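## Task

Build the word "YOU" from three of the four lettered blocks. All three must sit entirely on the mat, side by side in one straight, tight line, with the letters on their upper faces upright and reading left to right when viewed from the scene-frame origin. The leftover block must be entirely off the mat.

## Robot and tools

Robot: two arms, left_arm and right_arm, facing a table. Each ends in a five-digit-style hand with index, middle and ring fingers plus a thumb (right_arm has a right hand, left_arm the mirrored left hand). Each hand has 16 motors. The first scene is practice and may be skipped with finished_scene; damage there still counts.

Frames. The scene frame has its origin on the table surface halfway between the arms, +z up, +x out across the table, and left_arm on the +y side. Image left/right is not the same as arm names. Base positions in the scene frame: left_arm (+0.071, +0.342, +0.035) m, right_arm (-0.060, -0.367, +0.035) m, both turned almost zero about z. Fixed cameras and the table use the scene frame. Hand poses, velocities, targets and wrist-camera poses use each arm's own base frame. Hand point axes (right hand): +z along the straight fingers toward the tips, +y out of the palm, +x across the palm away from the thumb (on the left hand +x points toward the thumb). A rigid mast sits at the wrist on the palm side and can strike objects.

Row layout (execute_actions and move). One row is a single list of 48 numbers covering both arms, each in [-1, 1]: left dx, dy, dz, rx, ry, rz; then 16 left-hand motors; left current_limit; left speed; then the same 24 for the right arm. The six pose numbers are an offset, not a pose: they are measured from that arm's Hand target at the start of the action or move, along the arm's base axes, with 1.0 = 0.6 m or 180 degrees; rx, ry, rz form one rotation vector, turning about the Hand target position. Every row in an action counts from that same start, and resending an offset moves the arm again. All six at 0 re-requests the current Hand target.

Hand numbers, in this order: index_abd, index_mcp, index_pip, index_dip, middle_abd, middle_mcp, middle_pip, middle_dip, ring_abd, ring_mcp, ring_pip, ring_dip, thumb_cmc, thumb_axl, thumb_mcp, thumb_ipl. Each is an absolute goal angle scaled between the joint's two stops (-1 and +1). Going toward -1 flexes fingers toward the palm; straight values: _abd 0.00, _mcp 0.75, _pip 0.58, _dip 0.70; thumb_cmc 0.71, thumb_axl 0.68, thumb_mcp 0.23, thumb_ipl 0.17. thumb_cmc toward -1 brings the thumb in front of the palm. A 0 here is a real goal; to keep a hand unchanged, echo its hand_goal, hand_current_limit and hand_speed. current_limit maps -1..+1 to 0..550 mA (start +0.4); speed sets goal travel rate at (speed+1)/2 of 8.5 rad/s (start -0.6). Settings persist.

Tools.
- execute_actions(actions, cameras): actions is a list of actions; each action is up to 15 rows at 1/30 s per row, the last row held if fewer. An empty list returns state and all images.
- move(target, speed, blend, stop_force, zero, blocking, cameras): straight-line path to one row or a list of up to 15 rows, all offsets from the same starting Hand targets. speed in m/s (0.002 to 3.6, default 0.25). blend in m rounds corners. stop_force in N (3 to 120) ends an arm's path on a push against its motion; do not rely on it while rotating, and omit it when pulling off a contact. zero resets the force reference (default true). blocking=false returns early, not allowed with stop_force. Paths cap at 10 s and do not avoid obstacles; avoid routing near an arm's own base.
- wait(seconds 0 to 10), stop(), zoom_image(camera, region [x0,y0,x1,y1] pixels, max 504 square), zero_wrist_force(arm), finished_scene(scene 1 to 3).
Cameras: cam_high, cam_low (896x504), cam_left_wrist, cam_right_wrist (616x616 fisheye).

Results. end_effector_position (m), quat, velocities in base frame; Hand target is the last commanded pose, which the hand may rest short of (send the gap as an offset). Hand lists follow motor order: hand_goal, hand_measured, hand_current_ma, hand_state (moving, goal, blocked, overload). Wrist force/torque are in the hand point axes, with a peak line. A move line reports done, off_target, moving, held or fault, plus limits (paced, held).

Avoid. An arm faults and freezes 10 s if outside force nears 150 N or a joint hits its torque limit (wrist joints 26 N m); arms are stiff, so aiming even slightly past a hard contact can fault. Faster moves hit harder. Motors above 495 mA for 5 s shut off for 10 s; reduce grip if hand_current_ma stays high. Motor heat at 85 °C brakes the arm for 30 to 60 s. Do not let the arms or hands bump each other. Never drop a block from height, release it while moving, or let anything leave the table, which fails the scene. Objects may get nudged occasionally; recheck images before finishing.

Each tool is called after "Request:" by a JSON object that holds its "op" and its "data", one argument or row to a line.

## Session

Request:
{"op": "execute_actions", "data": {
  "actions": []
}}

Request:
{"op": "zoom_image", "data": {
  "camera": "cam_high",
  "region": [330, 130, 630, 330]
}}

Request:
{"op": "zoom_image", "data": {
  "camera": "cam_low",
  "region": [150, 200, 450, 280]
}}

Request:
{"op": "zoom_image", "data": {
  "camera": "cam_low",
  "region": [430, 200, 730, 280]
}}

Scene clock: 0.00 s.
left_arm: end_effector_position=(+0.5219, +0.2898, +0.2777) hand_goal=(+0.000, +0.754, +0.576, +0.696, +0.000, +0.754, +0.576, +0.696, +0.000, +0.754, +0.576, +0.696, +0.714, +0.678, +0.226, +0.168) hand_measured=(+0.000, +0.754, +0.576, +0.696, +0.000, +0.754, +0.576, +0.696, +0.000, +0.754, +0.576, +0.696, +0.714, +0.678, +0.226, +0.168) hand_current_ma=(+0, +0, +0, +0, +0, +0, +0, +0, +0, +0, +0, +0, +0, +0, +0, +0) hand_state=(goal, goal, goal, goal, goal, goal, goal, goal, goal, goal, goal, goal, goal, goal, goal, goal) hand_current_limit=0.40 hand_speed=-0.60 end_effector_quat_wxyz=(+0.568, +0.264, +0.635, +0.453) | right_arm: end_effector_position=(+0.3987, +0.0876, +0.1113) hand_goal=(+0.000, +0.754, +0.576, +0.696, +0.000, +0.754, +0.576, +0.696, +0.000, +0.754, +0.576, +0.696, +0.714, +0.678, +0.226, +0.168) hand_measured=(+0.000, +0.754, +0.576, +0.696, +0.000, +0.754, +0.576, +0.696, +0.000, +0.754, +0.576, +0.696, +0.714, +0.678, +0.226, +0.168) hand_current_ma=(+0, +0, +0, +0, +0, +0, +0, +0, +0, +0, +0, +0, +0, +0, +0, +0) hand_state=(overload, goal, goal, goal, goal, goal, goal, goal, goal, goal, goal, goal, goal, goal, goal, goal) hand_current_limit=0.40 hand_speed=-0.60 end_effector_quat_wxyz=(-0.336, +0.594, -0.620, +0.387)
Joint positions: left_arm=[4.001 -2.27 -2.26 1.454 0.992 -0.539] | right_arm=[-0.219 -1.446 2.727 -3.925 -1.459 3.032]
Joint velocities: within noise
Joint torques (N m): no reading
Motor temperatures (°C): left_arm=[26 26 22 33 30 38] | right_arm=[29 29 26 32 31 35]
Wrist force (N): no reading
Wrist torque (N m): no reading
Wrist force, peak (N): no reading
Hand target: left_arm +0.5219, +0.2898, +0.2777; +0.568, +0.264, +0.635, +0.453 | right_arm +0.3987, +0.0876, +0.1113; -0.336, +0.594, -0.620, +0.387
camera_calibration:
cam_left_wrist: T_world_to_cam=[[0.281327, -0.93354, -0.222166, 0.154959], [-0.741923, -0.0647654, -0.667349, 0.538741], [0.608609, 0.352574, -0.710836, -0.105575], [0, 0, 0, 1]] pos_world=[0.420365, 0.216775, 0.318908]
cam_right_wrist: T_world_to_cam=[[-0.238827, 0.738222, -0.630864, 0.132113], [-0.387417, 0.523285, 0.759, -0.022807], [0.890433, 0.425677, 0.161025, -0.279863], [0, 0, 0, 1]] pos_world=[0.271916, 0.0335368, 0.145721]

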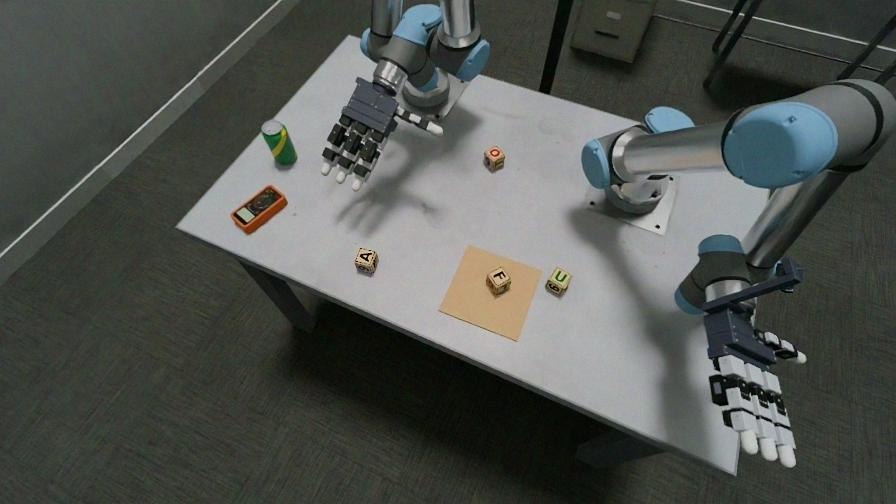

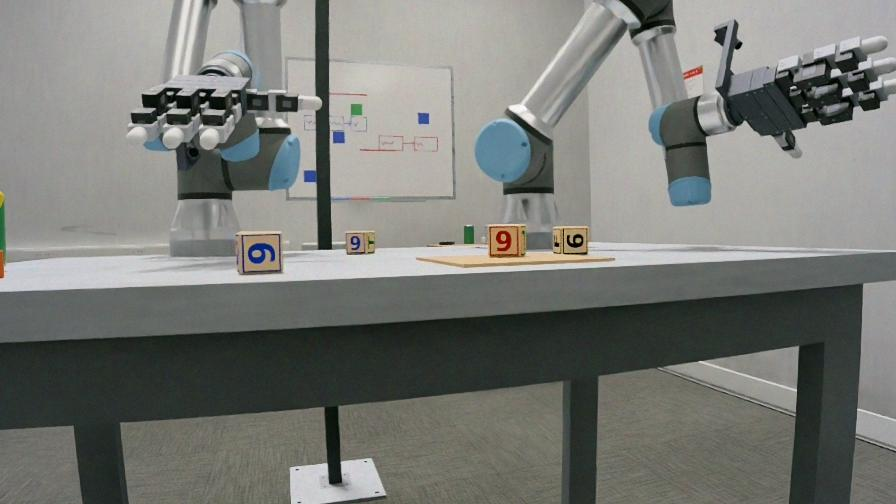

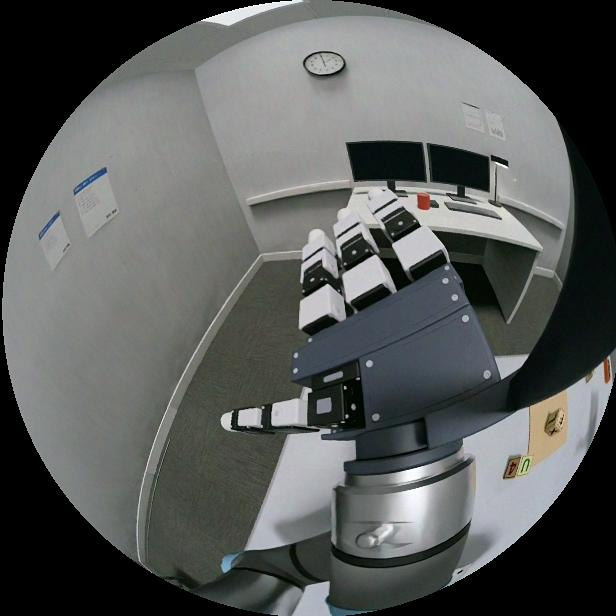

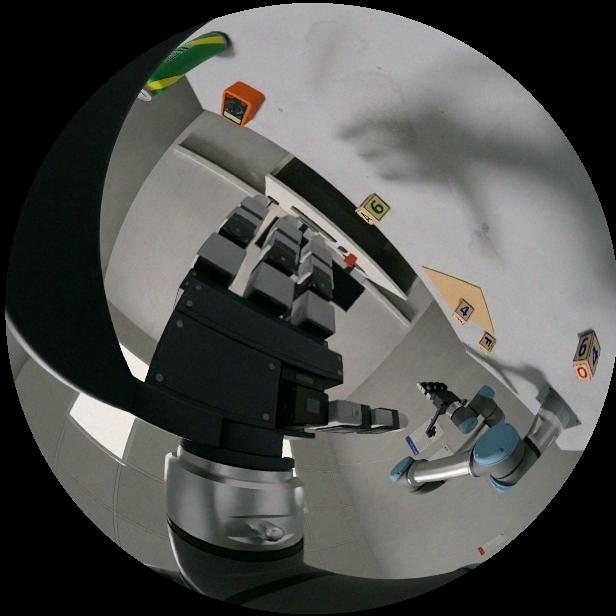

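Scaled by 1.680 from the camera's 896x504 image, which has a finer 1280x720 frame.

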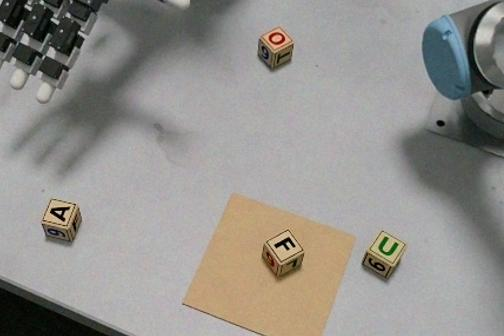

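Scaled by 1.680 from the camera's 896x504 image, which has a finer 1280x720 frame.

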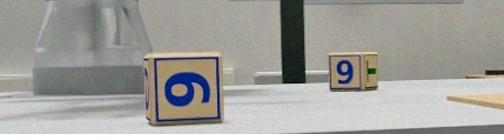

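Scaled by 1.680 from the camera's 896x504 image, which has a finer 1280x720 frame.

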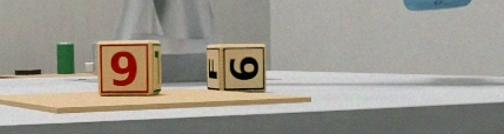

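Request:
{"op": "zoom_image", "data": {
  "camera": "cam_high",
  "region": [345, 240, 395, 285]
}}

Request:
{"op": "zoom_image", "data": {
  "camera": "cam_high",
  "region": [475, 255, 585, 315]
}}

Request:
{"op": "zoom_image", "data": {
  "camera": "cam_high",
  "region": [470, 135, 520, 180]
}}

Request:
{"op": "zoom_image", "data": {
  "camera": "cam_low",
  "region": [215, 215, 305, 285]
}}

Request:
{"op": "zoom_image", "data": {
  "camera": "cam_low",
  "region": [470, 205, 610, 275]
}}

Request:
{"op": "zoom_image", "data": {
  "camera": "cam_right_wrist",
  "region": [340, 180, 520, 360]
}}

Request:
{"op": "zoom_image", "data": {
  "camera": "cam_left_wrist",
  "region": [490, 350, 616, 490]
}}

Scaled by 10.080 from the camera's 896x504 image, which has a finer 1280x720 frame.

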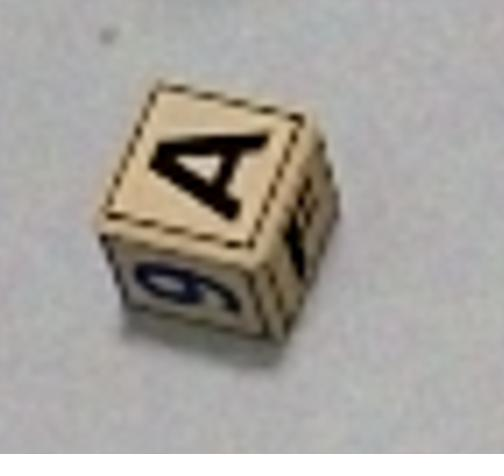

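Scaled by 4.582 from the camera's 896x504 image, which has a finer 1280x720 frame.

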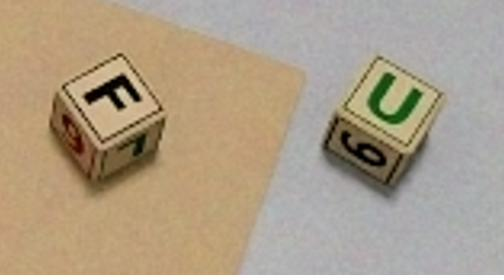

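Scaled by 10.080 from the camera's 896x504 image, which has a finer 1280x720 frame.

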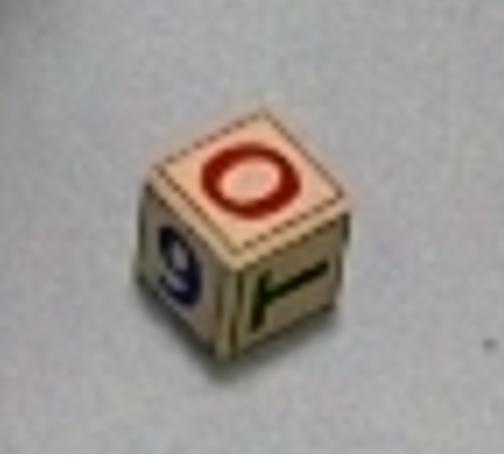

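Scaled by 5.600 from the camera's 896x504 image, which has a finer 1280x720 frame.

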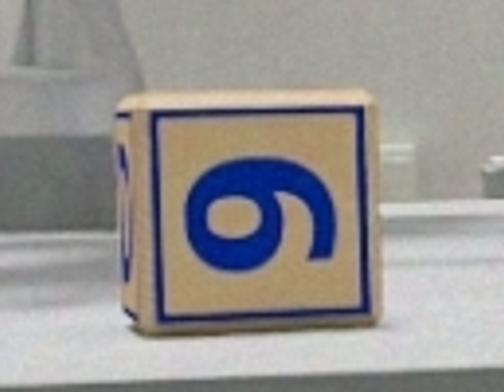

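Scaled by 3.600 from the camera's 896x504 image, which has a finer 1280x720 frame.

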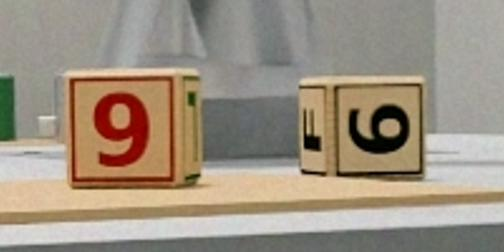

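Scaled by 2.800 from the camera's 616x616 image, which has a finer 880x880 frame.

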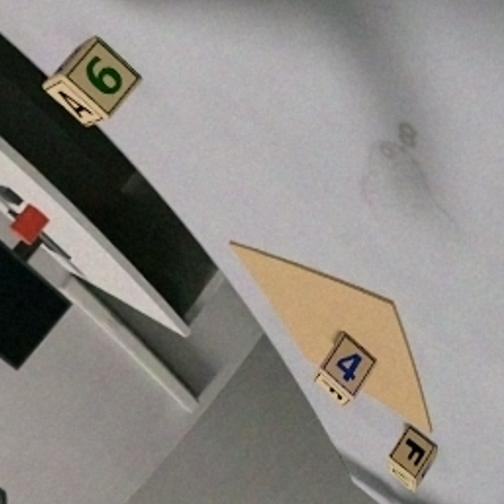

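Scaled by 3.600 from the camera's 616x616 image, which has a finer 880x880 frame.

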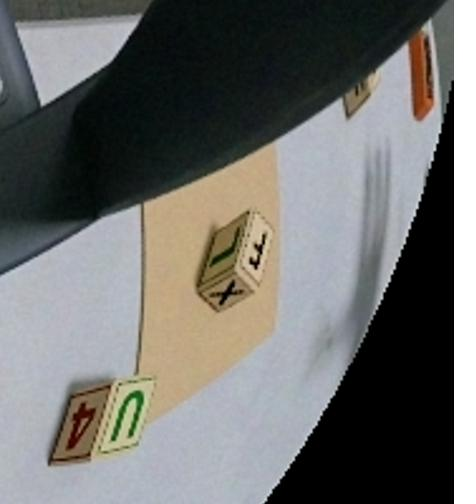

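Request:
{"op": "zoom_image", "data": {
  "camera": "cam_left_wrist",
  "region": [535, 395, 575, 440]
}}

Request:
{"op": "zoom_image", "data": {
  "camera": "cam_left_wrist",
  "region": [575, 350, 612, 390]
}}

Request:
{"op": "zoom_image", "data": {
  "camera": "cam_high",
  "region": [482, 262, 517, 300]
}}

Request:
{"op": "zoom_image", "data": {
  "camera": "cam_high",
  "region": [540, 262, 578, 300]
}}

Request:
{"op": "zoom_image", "data": {
  "camera": "cam_right_wrist",
  "region": [560, 320, 612, 385]
}}

Request:
{"op": "zoom_image", "data": {
  "camera": "cam_right_wrist",
  "region": [445, 290, 505, 360]
}}

Scaled by 11.200 from the camera's 616x616 image, which has a finer 880x880 frame.

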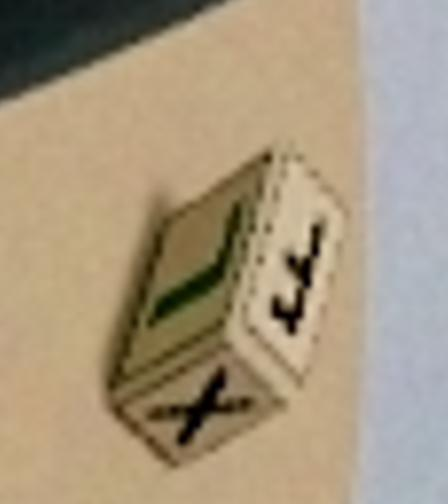

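Scaled by 12.600 from the camera's 616x616 image, which has a finer 880x880 frame.

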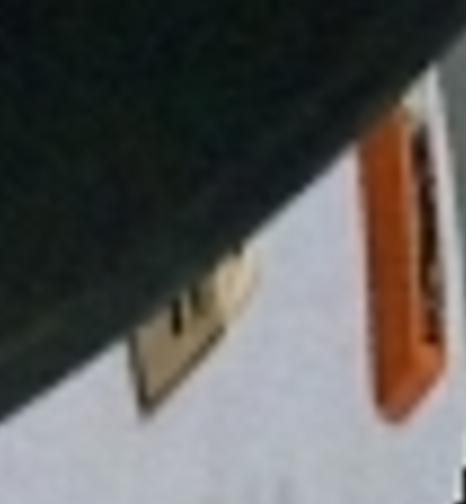

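Scaled by 13.263 from the camera's 896x504 image, which has a finer 1280x720 frame.

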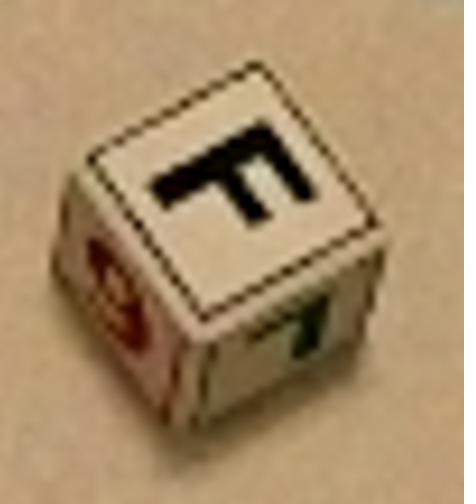

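Scaled by 13.263 from the camera's 896x504 image, which has a finer 1280x720 frame.

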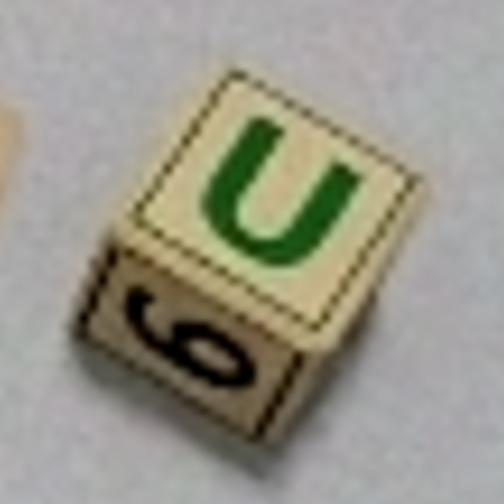

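Scaled by 7.754 from the camera's 616x616 image, which has a finer 880x880 frame.

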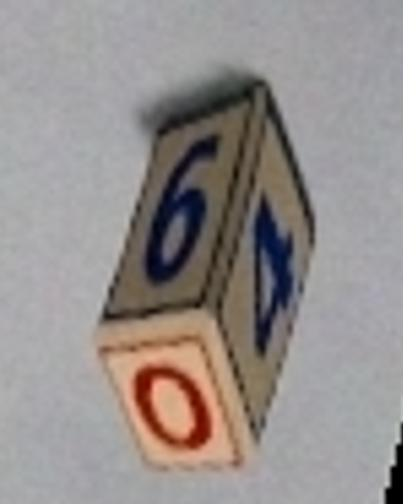

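Scaled by 7.200 from the camera's 616x616 image, which has a finer 880x880 frame.

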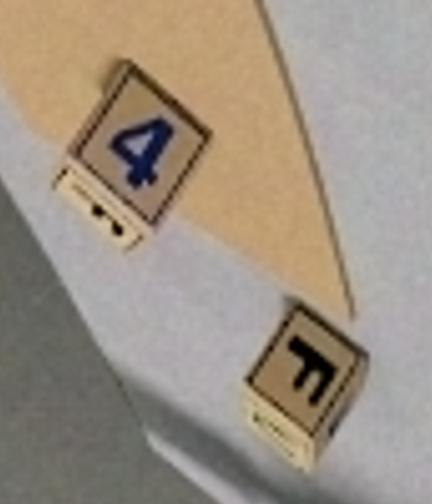

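Request:
{"op": "zoom_image", "data": {
  "camera": "cam_high",
  "region": [483, 143, 507, 165]
}}

Request:
{"op": "zoom_image", "data": {
  "camera": "cam_high",
  "region": [352, 245, 382, 278]
}}

Scaled by 21.000 from the camera's 896x504 image, which has a finer 1280x720 frame.

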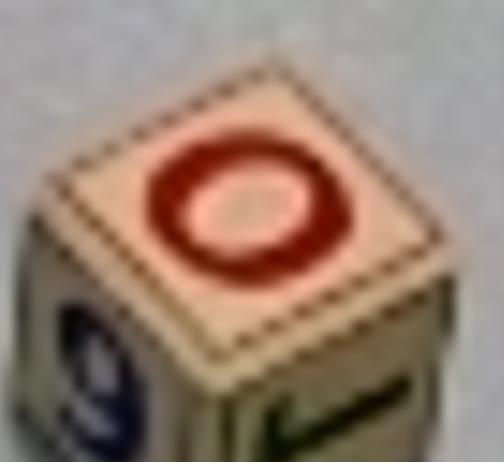

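Scaled by 15.273 from the camera's 896x504 image, which has a finer 1280x720 frame.

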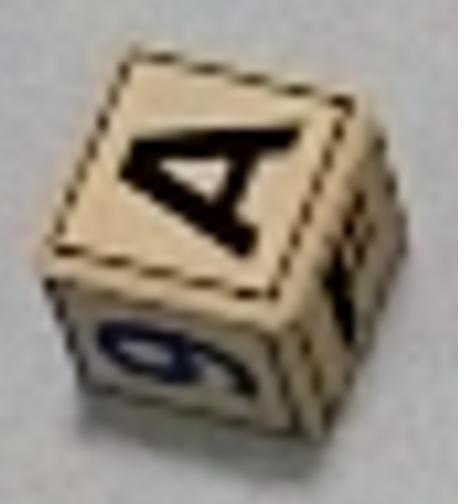

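Request:
{"op": "move", "data": {
  "target": [-0.0365,-0.5663,-0.0462,-0.5051,0.425,0.1318,-0.1,0.754,0.576,0.696,0.1,0.754,0.576,0.696,0,-0.479,0.576,0.696,0.714,0.678,0.226,0.168,0.4,-0.6,0,0,0,0,0,0,0,0.754,0.576,0.696,0,0.754,0.576,0.696,0,0.754,0.576,0.696,0.714,0.678,0.226,0.168,0.4,-0.6],
  "speed": 0.6
}}

Request:
{"op": "move", "data": {
  "target": [-0.0303,-0.493,-0.1333,0,0,0,-0.1,0.754,0.576,0.696,0.1,0.754,0.576,0.696,0,-0.479,0.576,0.696,0.714,0.678,0.226,0.168,0.4,-0.6,0,0,0,0,0,0,0,0.754,0.576,0.696,0,0.754,0.576,0.696,0,0.754,0.576,0.696,0.714,0.678,0.226,0.168,0.4,-0.6],
  "speed": 0.4,
  "cameras": ["cam_high","cam_low","cam_left_wrist"]
}}

Scene clock: 175.47 s.
left_arm: end_effector_position=(+0.5000, -0.0500, +0.2500) hand_goal=(-0.100, +0.754, +0.576, +0.696, +0.100, +0.754, +0.576, +0.696, +0.000, -0.478, +0.576, +0.696, +0.714, +0.678, +0.226, +0.168) hand_measured=(-0.090, +0.750, +0.576, +0.696, +0.096, +0.750, +0.576, +0.696, +0.000, -0.466, +0.576, +0.696, +0.712, +0.678, +0.224, +0.168) hand_current_ma=(+18, -5, +1, +0, -5, -5, +1, +0, +0, +29, +1, +0, -2, -1, -3, +0) hand_state=(goal, goal, goal, goal, goal, goal, goal, goal, goal, goal, goal, goal, goal, goal, goal, goal) hand_current_limit=0.40 hand_speed=-0.60 end_effector_quat_wxyz=(+0.025, -0.100, +0.965, -0.240) | right_arm: end_effector_position=(+0.3987, +0.0876, +0.1113) hand_goal=(+0.000, +0.754, +0.576, +0.696, +0.000, +0.754, +0.576, +0.696, +0.000, +0.754, +0.576, +0.696, +0.714, +0.678, +0.226, +0.168) hand_measured=(+0.000, +0.748, +0.576, +0.696, +0.000, +0.748, +0.576, +0.696, +0.000, +0.748, +0.576, +0.696, +0.708, +0.678, +0.226, +0.168) hand_current_ma=(+0, -9, +0, +0, +0, -10, +0, +0, +0, -10, +0, +0, -7, -1, +0, +0) hand_state=(overload, goal, goal, goal, goal, goal, goal, goal, goal, goal, goal, goal, goal, goal, goal, goal) hand_current_limit=0.40 hand_speed=-0.60 end_effector_quat_wxyz=(-0.336, +0.594, -0.620, +0.387)
Joint positions: left_arm=[3.377 -1.612 -1.769 -1.347 1.083 -1.538] | right_arm=[-0.219 -1.446 2.727 -3.925 -1.459 3.032]
Joint torques (N m): left_arm=[9.42 11.6 29.57 0.56 -2.11 1.95] | right_arm=[0.85 -15.83 -10.89 -3.21 0.23 0.15]
Wrist force (N): left_arm=[-2.0 2.3 0.2] | right_arm=[0.0 -0.1 0.0]
Wrist torque (N m): left_arm=[0.55 0.12 -0.17] | right_arm=[-0.02 0.00 -0.01]
Wrist force, peak (N): left_arm=[-2.0 2.3 0.2] | right_arm=[0.2 0.4 0.0]
Hand target: left_arm +0.5000, -0.0500, +0.2500; +0.025, -0.100, +0.965, -0.241 | right_arm +0.3987, +0.0876, +0.1113; -0.336, +0.594, -0.620, +0.387
Off the commanded pose: left_arm 0.000 m, 0 deg | right_arm 0.000 m, 0 deg.
move: done

Scene clock: 176.93 s.
left_arm: end_effector_position=(+0.4818, -0.3457, +0.1701) hand_goal=(-0.100, +0.754, +0.576, +0.696, +0.100, +0.754, +0.576, +0.696, +0.000, -0.478, +0.576, +0.696, +0.714, +0.678, +0.226, +0.168) hand_measured=(-0.090, +0.750, +0.576, +0.696, +0.096, +0.750, +0.576, +0.696, +0.000, -0.466, +0.576, +0.696, +0.712, +0.678, +0.224, +0.168) hand_current_ma=(+18, -7, +1, +0, -5, -7, +1, +0, +0, +29, +1, +0, -4, -1, -3, +0) hand_state=(goal, goal, goal, goal, goal, goal, goal, goal, goal, goal, goal, goal, goal, goal, goal, goal) hand_current_limit=0.40 hand_speed=-0.60 end_effector_quat_wxyz=(+0.025, -0.100, +0.965, -0.241) | right_arm: end_effector_position=(+0.3987, +0.0876, +0.1113) hand_goal=(+0.000, +0.754, +0.576, +0.696, +0.000, +0.754, +0.576, +0.696, +0.000, +0.754, +0.576, +0.696, +0.714, +0.678, +0.226, +0.168) hand_measured=(+0.000, +0.748, +0.576, +0.696, +0.000, +0.748, +0.576, +0.696, +0.000, +0.748, +0.576, +0.696, +0.708, +0.678, +0.226, +0.168) hand_current_ma=(+0, -9, +0, +0, +0, -10, +0, +0, +0, -10, +0, +0, -7, -1, +0, +0) hand_state=(overload, goal, goal, goal, goal, goal, goal, goal, goal, goal, goal, goal, goal, goal, goal, goal) hand_current_limit=0.40 hand_speed=-0.60 end_effector_quat_wxyz=(-0.336, +0.594, -0.620, +0.387)
Joint positions: left_arm=[2.815 -1.872 -1.751 -0.825 1.155 -2.16] | right_arm=[-0.219 -1.446 2.727 -3.925 -1.459 3.032]
Joint torques (N m): left_arm=[-9.23 22.28 27.62 3.82 0.57 -2.19] | right_arm=[1.33 -15.65 -10.54 -3.17 0.25 0.18]
Wrist force (N): left_arm=[-1.8 2.6 -0.3] | right_arm=[0.0 0.0 -0.1]
Wrist torque (N m): left_arm=[0.65 0.10 -0.03] | right_arm=[0.01 0.01 0.00]
Wrist force, peak (N): left_arm=[-2.0 3.8 -1.2] | right_arm=[0.1 0.1 -0.4]
Hand target: left_arm +0.4818, -0.3458, +0.1700; +0.025, -0.100, +0.965, -0.241 | right_arm +0.3987, +0.0876, +0.1113; -0.336, +0.594, -0.620, +0.387
Off the commanded pose: left_arm 0.000 m, 0 deg | right_arm 0.000 m, 0 deg.
move: done
camera_calibration:
cam_left_wrist: T_world_to_cam=[[0.851822, -0.42108, 0.311594, -0.639467], [-0.404293, -0.150241, 0.902206, -0.0632185], [-0.333086, -0.894494, -0.298219, 0.0186894], [0, 0, 0, 1]] pos_world=[0.525378, -0.262047, 0.261864]
Images, in order (width x height): cam_high 896x504, cam_low 896x504, cam_left_wrist 616x616.

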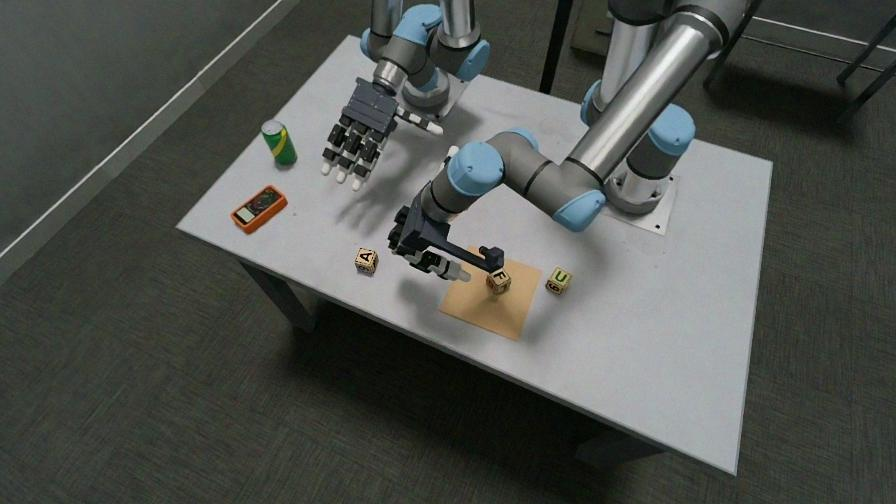

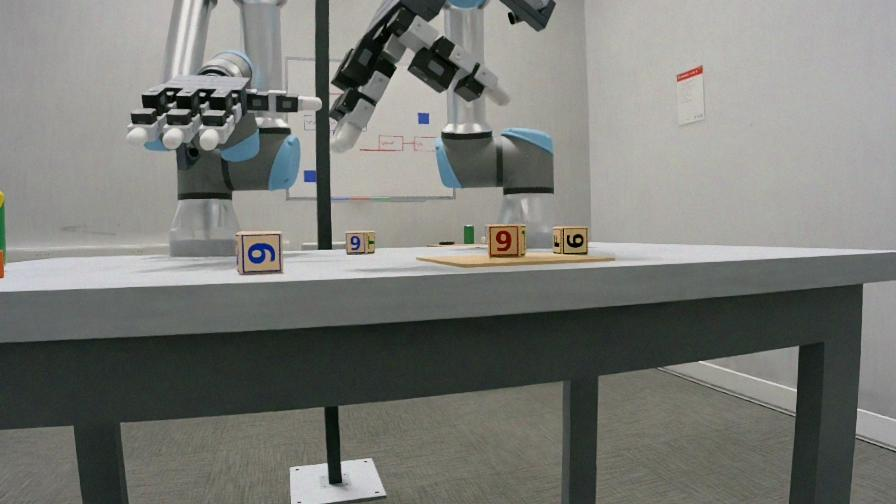

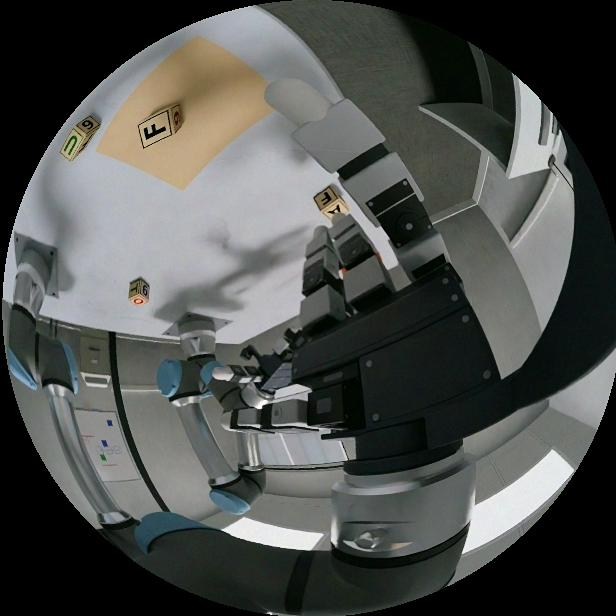

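Request:
{"op": "zoom_image", "data": {
  "camera": "cam_left_wrist",
  "region": [308, 178, 352, 222]
}}

Request:
{"op": "zoom_image", "data": {
  "camera": "cam_left_wrist",
  "region": [50, 80, 200, 180]
}}

Request:
{"op": "zoom_image", "data": {
  "camera": "cam_left_wrist",
  "region": [120, 270, 160, 310]
}}

Scaled by 11.455 from the camera's 616x616 image, which has a finer 880x880 frame.

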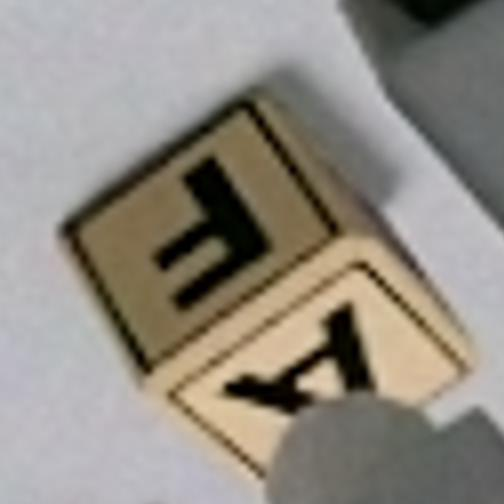

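Scaled by 3.360 from the camera's 616x616 image, which has a finer 880x880 frame.

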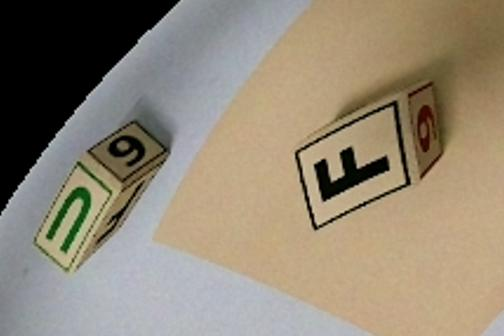

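Scaled by 12.600 from the camera's 616x616 image, which has a finer 880x880 frame.

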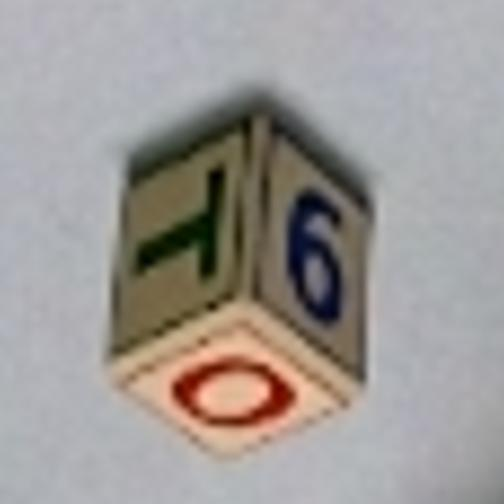

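Request:
{"op": "move", "data": {
  "target": [0,0,0,0,0,0,-0.1,0.754,0.576,0.696,0.1,0.754,0.576,0.696,0,-0.479,0.576,0.696,0.714,0.678,0.226,0.168,0.4,-0.6,0.3,-0.25,0.12,0,0,0,0,0.754,0.576,0.696,0,0.754,0.576,0.696,0,0.754,0.576,0.696,0.714,0.678,0.226,0.168,0.4,-0.6],
  "speed": 0.5,
  "cameras": ["cam_right_wrist"]
}}

Scene clock: 236.53 s.
left_arm: end_effector_position=(+0.4818, -0.3458, +0.1700) hand_goal=(-0.100, +0.754, +0.576, +0.696, +0.100, +0.754, +0.576, +0.696, +0.000, -0.478, +0.576, +0.696, +0.714, +0.678, +0.226, +0.168) hand_measured=(-0.090, +0.750, +0.576, +0.696, +0.096, +0.750, +0.576, +0.696, +0.000, -0.466, +0.576, +0.696, +0.712, +0.678, +0.224, +0.168) hand_current_ma=(+18, -7, +1, +0, -5, -7, +1, +0, +0, +29, +1, +0, -4, -1, -3, +0) hand_state=(goal, goal, goal, goal, goal, goal, goal, goal, goal, goal, goal, goal, goal, goal, goal, goal) hand_current_limit=0.40 hand_speed=-0.60 end_effector_quat_wxyz=(+0.025, -0.100, +0.965, -0.241) | right_arm: end_effector_position=(+0.5787, -0.0624, +0.1833) hand_goal=(+0.000, +0.754, +0.576, +0.696, +0.000, +0.754, +0.576, +0.696, +0.000, +0.754, +0.576, +0.696, +0.714, +0.678, +0.226, +0.168) hand_measured=(+0.000, +0.748, +0.576, +0.696, +0.000, +0.746, +0.576, +0.696, +0.000, +0.746, +0.576, +0.696, +0.708, +0.678, +0.226, +0.168) hand_current_ma=(+0, -11, +0, +0, +0, -12, +0, +0, +0, -12, +0, +0, -9, -1, +0, +0) hand_state=(overload, goal, goal, goal, goal, goal, goal, goal, goal, goal, goal, goal, goal, goal, goal, goal) hand_current_limit=0.40 hand_speed=-0.60 end_effector_quat_wxyz=(-0.336, +0.594, -0.620, +0.387)
Joint positions: left_arm=[2.815 -1.873 -1.75 -0.825 1.155 -2.16] | right_arm=[-0.479 -1.352 2.206 -3.469 -1.232 2.901]
Joint torques (N m): left_arm=[-9.31 22.32 28.49 3.71 0.7 -2.35] | right_arm=[14.76 -17.03 -25.13 -1.72 -1.68 2.22]
Wrist force (N): left_arm=[-2.1 2.6 -0.4] | right_arm=[0.3 0.2 -0.1]
Wrist torque (N m): left_arm=[0.65 0.14 -0.05] | right_arm=[0.05 -0.04 0.17]
Wrist force, peak (N): left_arm=[-2.1 2.9 -0.1] | right_arm=[1.5 -1.2 0.8]
Hand target: left_arm +0.4818, -0.3458, +0.1700; +0.025, -0.100, +0.965, -0.241 | right_arm +0.5787, -0.0624, +0.1833; -0.336, +0.594, -0.620, +0.387
Off the commanded pose: left_arm 0.000 m, 0 deg | right_arm 0.000 m, 0 deg.
move: done
camera_calibration:
cam_right_wrist: T_world_to_cam=[[-0.238827, 0.738222, -0.630864, 0.331258], [-0.387417, 0.523285, 0.759, 0.0707727], [0.890433, 0.425677, 0.161025, -0.387883], [0, 0, 0, 1]] pos_world=[0.451916, -0.116463, 0.217721]
Images, in order (width x height): cam_right_wrist 616x616.

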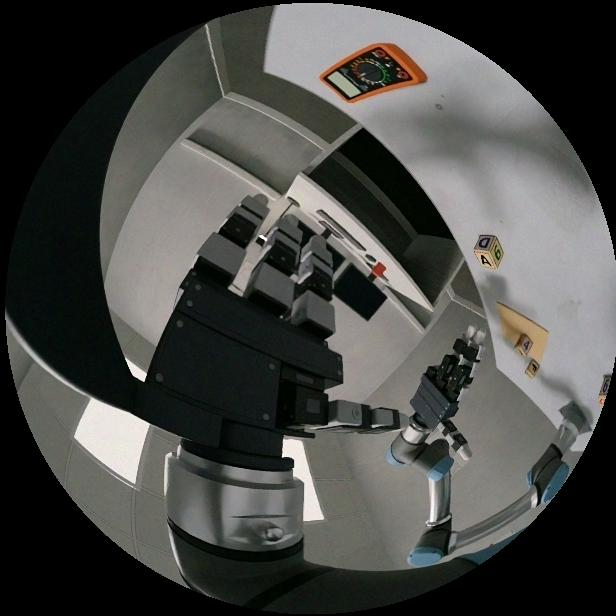

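Request:
{"op": "zoom_image", "data": {
  "camera": "cam_right_wrist",
  "region": [465, 225, 515, 275]
}}

Request:
{"op": "zoom_image", "data": {
  "camera": "cam_right_wrist",
  "region": [505, 320, 555, 385]
}}

Scaled by 10.080 from the camera's 616x616 image, which has a finer 880x880 frame.

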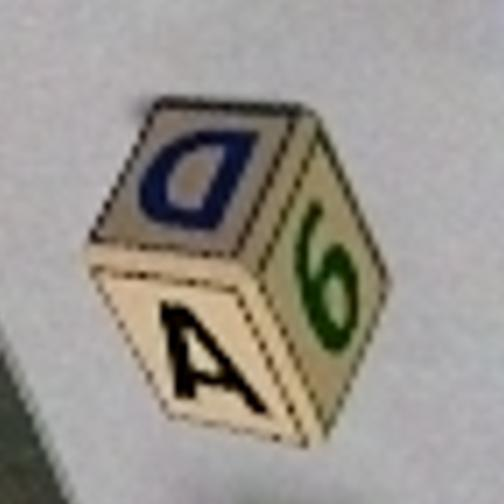

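Scaled by 7.754 from the camera's 616x616 image, which has a finer 880x880 frame.

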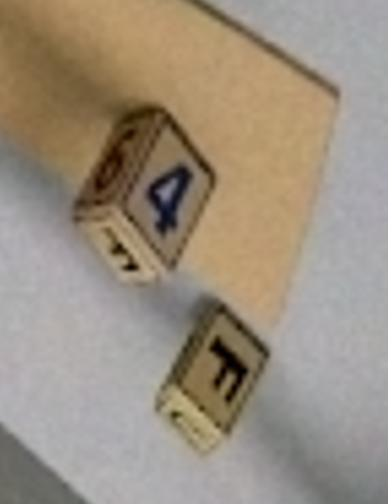

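Request:
{"op": "move", "data": {
  "target": [-0.3185,0.3452,-0.0667,0,0,0.2533,-0.1,0.754,0.576,0.696,0.1,0.754,0.576,0.696,0,-0.479,0.576,0.696,0.714,0.678,0.226,0.168,0.4,-0.6,0,0,0,0,0,0,0,0.754,0.576,0.696,0,0.754,0.576,0.696,0,0.754,0.576,0.696,0.714,0.678,0.226,0.168,0.4,-0.6],
  "speed": 0.4,
  "cameras": ["cam_low"]
}}

Scene clock: 283.03 s.
left_arm: end_effector_position=(+0.2907, -0.1387, +0.1300) hand_goal=(-0.100, +0.754, +0.576, +0.696, +0.100, +0.754, +0.576, +0.696, +0.000, -0.478, +0.576, +0.696, +0.714, +0.678, +0.226, +0.168) hand_measured=(-0.090, +0.750, +0.576, +0.696, +0.096, +0.750, +0.576, +0.696, +0.000, -0.466, +0.576, +0.696, +0.712, +0.678, +0.224, +0.168) hand_current_ma=(+18, -8, +1, +0, -5, -7, +1, +0, +0, +29, +1, +0, -4, -1, -3, +0) hand_state=(goal, goal, goal, goal, goal, goal, goal, goal, goal, goal, goal, goal, goal, goal, goal, goal) hand_current_limit=0.40 hand_speed=-0.60 end_effector_quat_wxyz=(+0.116, -0.466, +0.851, -0.212) | right_arm: end_effector_position=(+0.5787, -0.0624, +0.1833) hand_goal=(+0.000, +0.754, +0.576, +0.696, +0.000, +0.754, +0.576, +0.696, +0.000, +0.754, +0.576, +0.696, +0.714, +0.678, +0.226, +0.168) hand_measured=(+0.000, +0.748, +0.576, +0.696, +0.000, +0.746, +0.576, +0.696, +0.000, +0.746, +0.576, +0.696, +0.708, +0.678, +0.226, +0.168) hand_current_ma=(+0, -11, +0, +0, +0, -12, +0, +0, +0, -12, +0, +0, -9, -1, +0, +0) hand_state=(overload, goal, goal, goal, goal, goal, goal, goal, goal, goal, goal, goal, goal, goal, goal, goal) hand_current_limit=0.40 hand_speed=-0.60 end_effector_quat_wxyz=(-0.336, +0.594, -0.620, +0.387)
Joint positions: left_arm=[3.258 -1.205 -2.547 -0.57 1.27 -2.517] | right_arm=[-0.479 -1.352 2.206 -3.469 -1.232 2.901]
Joint torques (N m): left_arm=[10.43 16.61 10.4 0.98 -1.84 2.01] | right_arm=[14.86 -17.74 -26.82 -1.41 -1.82 2.29]
Wrist force (N): left_arm=[-1.6 2.6 -0.5] | right_arm=[0.3 0.0 -0.3]
Wrist torque (N m): left_arm=[0.64 0.07 -0.13] | right_arm=[0.03 -0.04 0.16]
Wrist force, peak (N): left_arm=[-2.3 4.1 -0.5] | right_arm=[0.6 0.0 -0.3]
Hand target: left_arm +0.2907, -0.1387, +0.1300; +0.116, -0.466, +0.851, -0.212 | right_arm +0.5787, -0.0624, +0.1833; -0.336, +0.594, -0.620, +0.387
Off the commanded pose: left_arm 0.000 m, 0 deg | right_arm 0.000 m, 0 deg.
move: done
Images, in order (width x height): cam_low 896x504.

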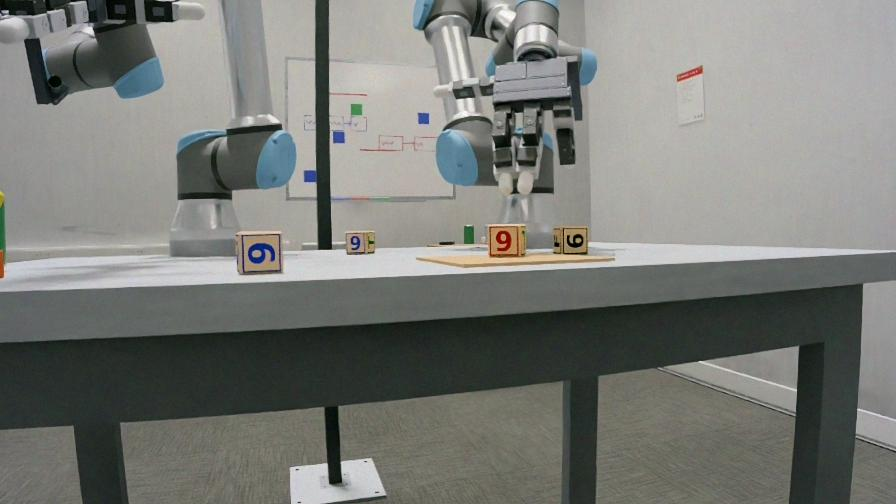

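Request:
{"op": "move", "data": {
  "target": [0,0,-0.1133,0,0,0,-0.1,0.754,0.576,0.696,0.1,0.754,0.576,0.696,0,-0.479,0.576,0.696,0.714,0.678,0.226,0.168,0.4,-0.6,0,0,0,0,0,0,0,0.754,0.576,0.696,0,0.754,0.576,0.696,0,0.754,0.576,0.696,0.714,0.678,0.226,0.168,0.4,-0.6],
  "speed": 0.12,
  "stop_force": 6,
  "cameras": ["cam_low"]
}}

Request:
{"op": "zoom_image", "data": {
  "camera": "cam_low",
  "region": [430, 160, 620, 280]
}}

Scene clock: 296.63 s.
left_arm: end_effector_position=(+0.2907, -0.1387, +0.0620) hand_goal=(-0.100, +0.754, +0.576, +0.696, +0.100, +0.754, +0.576, +0.696, +0.000, -0.478, +0.576, +0.696, +0.714, +0.678, +0.226, +0.168) hand_measured=(-0.090, +0.750, +0.576, +0.696, +0.096, +0.750, +0.576, +0.696, +0.000, -0.466, +0.576, +0.696, +0.712, +0.678, +0.224, +0.168) hand_current_ma=(+18, -8, +1, +0, -5, -7, +1, +0, +0, +29, +1, +0, -4, -1, -3, +0) hand_state=(goal, goal, goal, goal, goal, goal, goal, goal, goal, goal, goal, goal, goal, goal, goal, goal) hand_current_limit=0.40 hand_speed=-0.60 end_effector_quat_wxyz=(+0.116, -0.466, +0.851, -0.212) | right_arm: end_effector_position=(+0.5787, -0.0624, +0.1833) hand_goal=(+0.000, +0.754, +0.576, +0.696, +0.000, +0.754, +0.576, +0.696, +0.000, +0.754, +0.576, +0.696, +0.714, +0.678, +0.226, +0.168) hand_measured=(+0.000, +0.748, +0.576, +0.696, +0.000, +0.746, +0.576, +0.696, +0.000, +0.746, +0.576, +0.696, +0.708, +0.678, +0.226, +0.168) hand_current_ma=(+0, -11, +0, +0, +0, -12, +0, +0, +0, -12, +0, +0, -9, -1, +0, +0) hand_state=(overload, goal, goal, goal, goal, goal, goal, goal, goal, goal, goal, goal, goal, goal, goal, goal) hand_current_limit=0.40 hand_speed=-0.60 end_effector_quat_wxyz=(-0.336, +0.594, -0.620, +0.387)
Joint positions: left_arm=[3.258 -1.423 -2.656 -0.243 1.269 -2.517] | right_arm=[-0.479 -1.352 2.206 -3.469 -1.232 2.901]
Joint torques (N m): left_arm=[-10.35 -3.69 6.14 3.93 0.99 -2.51] | right_arm=[14.99 -18.05 -26.62 -1.47 -1.68 2.44]
Wrist force (N): left_arm=[-1.7 3.0 -0.3] | right_arm=[0.4 0.2 -0.1]
Wrist torque (N m): left_arm=[0.67 0.08 -0.03] | right_arm=[0.05 -0.04 0.16]
Wrist force, peak (N): left_arm=[-1.9 3.2 0.2] | right_arm=[0.4 -0.1 -0.4]
Hand target: left_arm +0.2907, -0.1387, +0.0620; +0.116, -0.466, +0.851, -0.212 | right_arm +0.5787, -0.0624, +0.1833; -0.336, +0.594, -0.620, +0.387
Off the commanded pose: left_arm 0.000 m, 0 deg | right_arm 0.000 m, 0 deg.
move: done
Images, in order (width x height): cam_low 896x504.

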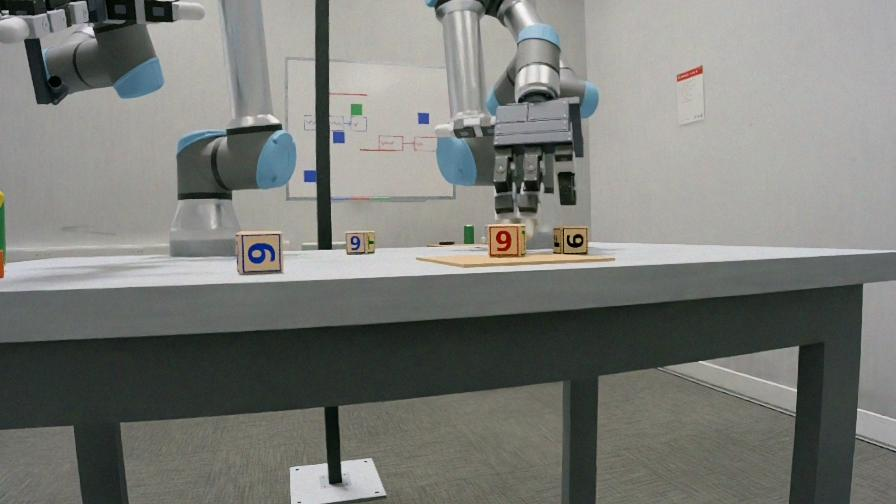

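Scaled by 2.653 from the camera's 896x504 image, which has a finer 1280x720 frame.

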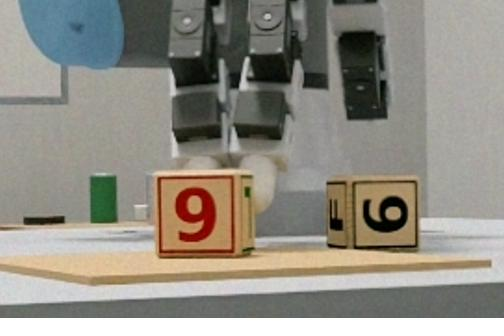

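Request:
{"op": "move", "data": {
  "target": [
    [0.0287,-0.0262,0,0,0,0,-0.1,0.754,0.576,0.696,0.1,0.754,0.576,0.696,0,-0.479,0.576,0.696,0.714,0.678,0.226,0.168,0.4,-0.6,0,0,0,0,0,0,0,0.754,0.576,0.696,0,0.754,0.576,0.696,0,0.754,0.576,0.696,0.714,0.678,0.226,0.168,0.4,-0.6],
    [0.0372,-0.0316,0.0133,0,0,0,-0.1,0.754,0.576,0.696,0.1,0.754,0.576,0.696,0,-0.479,0.576,0.696,0.714,0.678,0.226,0.168,0.4,-0.6,0,0,0,0,0,0,0,0.754,0.576,0.696,0,0.754,0.576,0.696,0,0.754,0.576,0.696,0.714,0.678,0.226,0.168,0.4,-0.6],
    [0.047,-0.0378,0.025,0,0,0,-0.1,0.754,0.576,0.696,0.1,0.754,0.576,0.696,0,-0.479,0.576,0.696,0.714,0.678,0.226,0.168,0.4,-0.6,0,0,0,0,0,0,0,0.754,0.576,0.696,0,0.754,0.576,0.696,0,0.754,0.576,0.696,0.714,0.678,0.226,0.168,0.4,-0.6],
    [0.0597,-0.0459,0.035,0,0,0,-0.1,0.754,0.576,0.696,0.1,0.754,0.576,0.696,0,-0.479,0.576,0.696,0.714,0.678,0.226,0.168,0.4,-0.6,0,0,0,0,0,0,0,0.754,0.576,0.696,0,0.754,0.576,0.696,0,0.754,0.576,0.696,0.714,0.678,0.226,0.168,0.4,-0.6],
    [0.0723,-0.054,0.0417,0,0,0,-0.1,0.754,0.576,0.696,0.1,0.754,0.576,0.696,0,-0.479,0.576,0.696,0.714,0.678,0.226,0.168,0.4,-0.6,0,0,0,0,0,0,0,0.754,0.576,0.696,0,0.754,0.576,0.696,0,0.754,0.576,0.696,0.714,0.678,0.226,0.168,0.4,-0.6],
    [0.0864,-0.0629,0.0467,0,0,0,-0.1,0.754,0.576,0.696,0.1,0.754,0.576,0.696,0,-0.479,0.576,0.696,0.714,0.678,0.226,0.168,0.4,-0.6,0,0,0,0,0,0,0,0.754,0.576,0.696,0,0.754,0.576,0.696,0,0.754,0.576,0.696,0.714,0.678,0.226,0.168,0.4,-0.6]
  ],
  "speed": [0.03,0.025,0.025,0.025,0.025,0.025],
  "blend": [0.002,0.003,0.003,0.003,0.003,0],
  "cameras": ["cam_low","cam_high","cam_left_wrist"]
}}

Request:
{"op": "zoom_image", "data": {
  "camera": "cam_low",
  "region": [430, 160, 620, 280]
}}

Scene clock: 343.30 s.
left_arm: end_effector_position=(+0.3425, -0.1764, +0.0900) hand_goal=(-0.100, +0.754, +0.576, +0.696, +0.100, +0.754, +0.576, +0.696, +0.000, -0.478, +0.576, +0.696, +0.714, +0.678, +0.226, +0.168) hand_measured=(-0.090, +0.748, +0.576, +0.696, +0.096, +0.748, +0.576, +0.696, +0.000, -0.466, +0.576, +0.696, +0.712, +0.678, +0.224, +0.168) hand_current_ma=(+18, -11, +0, +0, -5, -11, +0, +0, +0, +29, +1, +0, -4, -1, -3, +0) hand_state=(goal, goal, goal, goal, goal, goal, goal, goal, goal, goal, goal, goal, goal, goal, goal, goal) hand_current_limit=0.40 hand_speed=-0.60 end_effector_quat_wxyz=(+0.116, -0.466, +0.851, -0.212) | right_arm: end_effector_position=(+0.5787, -0.0624, +0.1833) hand_goal=(+0.000, +0.754, +0.576, +0.696, +0.000, +0.754, +0.576, +0.696, +0.000, +0.754, +0.576, +0.696, +0.714, +0.678, +0.226, +0.168) hand_measured=(+0.000, +0.748, +0.576, +0.696, +0.000, +0.746, +0.576, +0.696, +0.000, +0.746, +0.576, +0.696, +0.708, +0.678, +0.226, +0.168) hand_current_ma=(+0, -11, +0, +0, +0, -12, +0, +0, +0, -12, +0, +0, -9, -1, +0, +0) hand_state=(overload, goal, goal, goal, goal, goal, goal, goal, goal, goal, goal, goal, goal, goal, goal, goal) hand_current_limit=0.40 hand_speed=-0.60 end_effector_quat_wxyz=(-0.336, +0.594, -0.620, +0.387)
Joint positions: left_arm=[3.122 -1.527 -2.469 -0.292 1.324 -2.647] | right_arm=[-0.479 -1.352 2.206 -3.469 -1.232 2.901]
Joint torques (N m): left_arm=[-10 2.19 23.73 1.07 0.97 -2.27] | right_arm=[15.29 -17.89 -27.15 -1.63 -1.61 2.41]
Wrist force (N): left_arm=[-1.8 2.4 -0.5] | right_arm=[0.5 0.0 -0.2]
Wrist torque (N m): left_arm=[0.61 0.08 -0.03] | right_arm=[0.03 -0.06 0.18]
Wrist force, peak (N): left_arm=[-1.8 3.3 -0.4] | right_arm=[0.6 -0.1 0.1]
Hand target: left_arm +0.3426, -0.1764, +0.0901; +0.116, -0.466, +0.851, -0.212 | right_arm +0.5787, -0.0624, +0.1833; -0.336, +0.594, -0.620, +0.387
Off the commanded pose: left_arm 0.000 m, 0 deg | right_arm 0.000 m, 0 deg.
move: done
camera_calibration:
cam_left_wrist: T_world_to_cam=[[0.896841, 0.313955, 0.311622, -0.310354], [-0.175559, -0.393989, 0.902193, -0.143254], [0.406023, -0.863832, -0.298229, -0.147845], [0, 0, 0, 1]] pos_world=[0.313217, -0.0867167, 0.181864]
Images, in order (width x height): cam_high 896x504, cam_low 896x504, cam_left_wrist 616x616.

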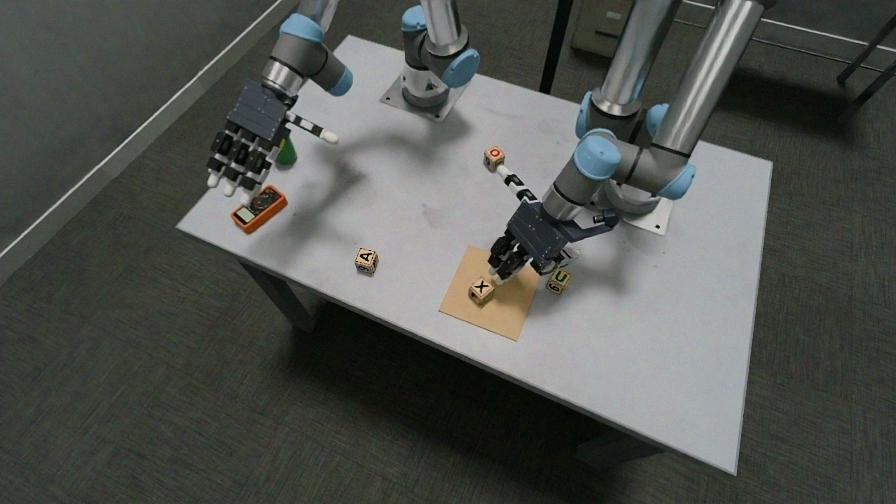

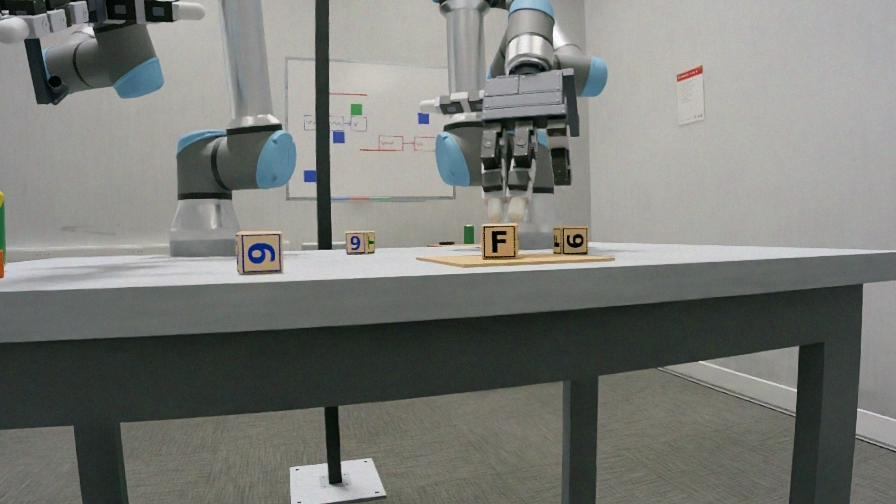

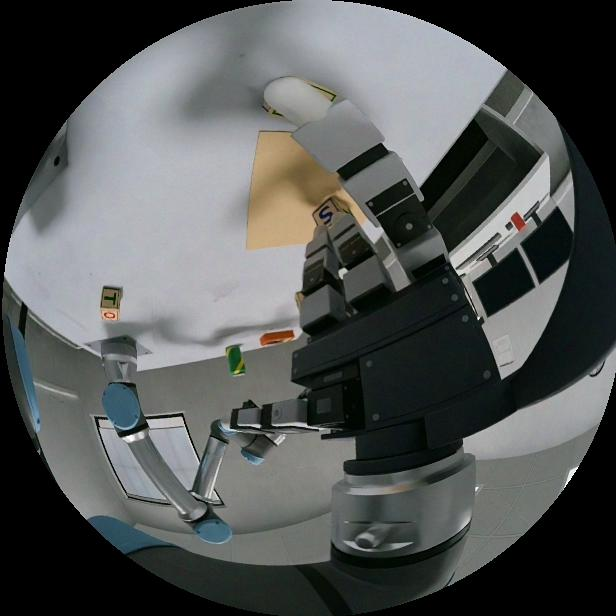

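Scaled by 2.653 from the camera's 896x504 image, which has a finer 1280x720 frame.

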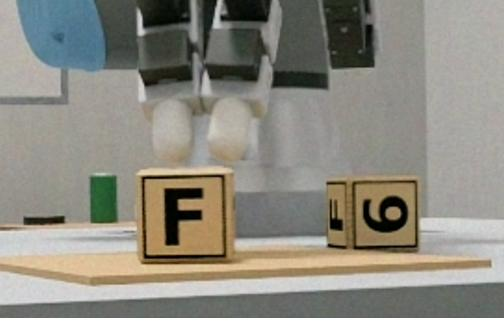

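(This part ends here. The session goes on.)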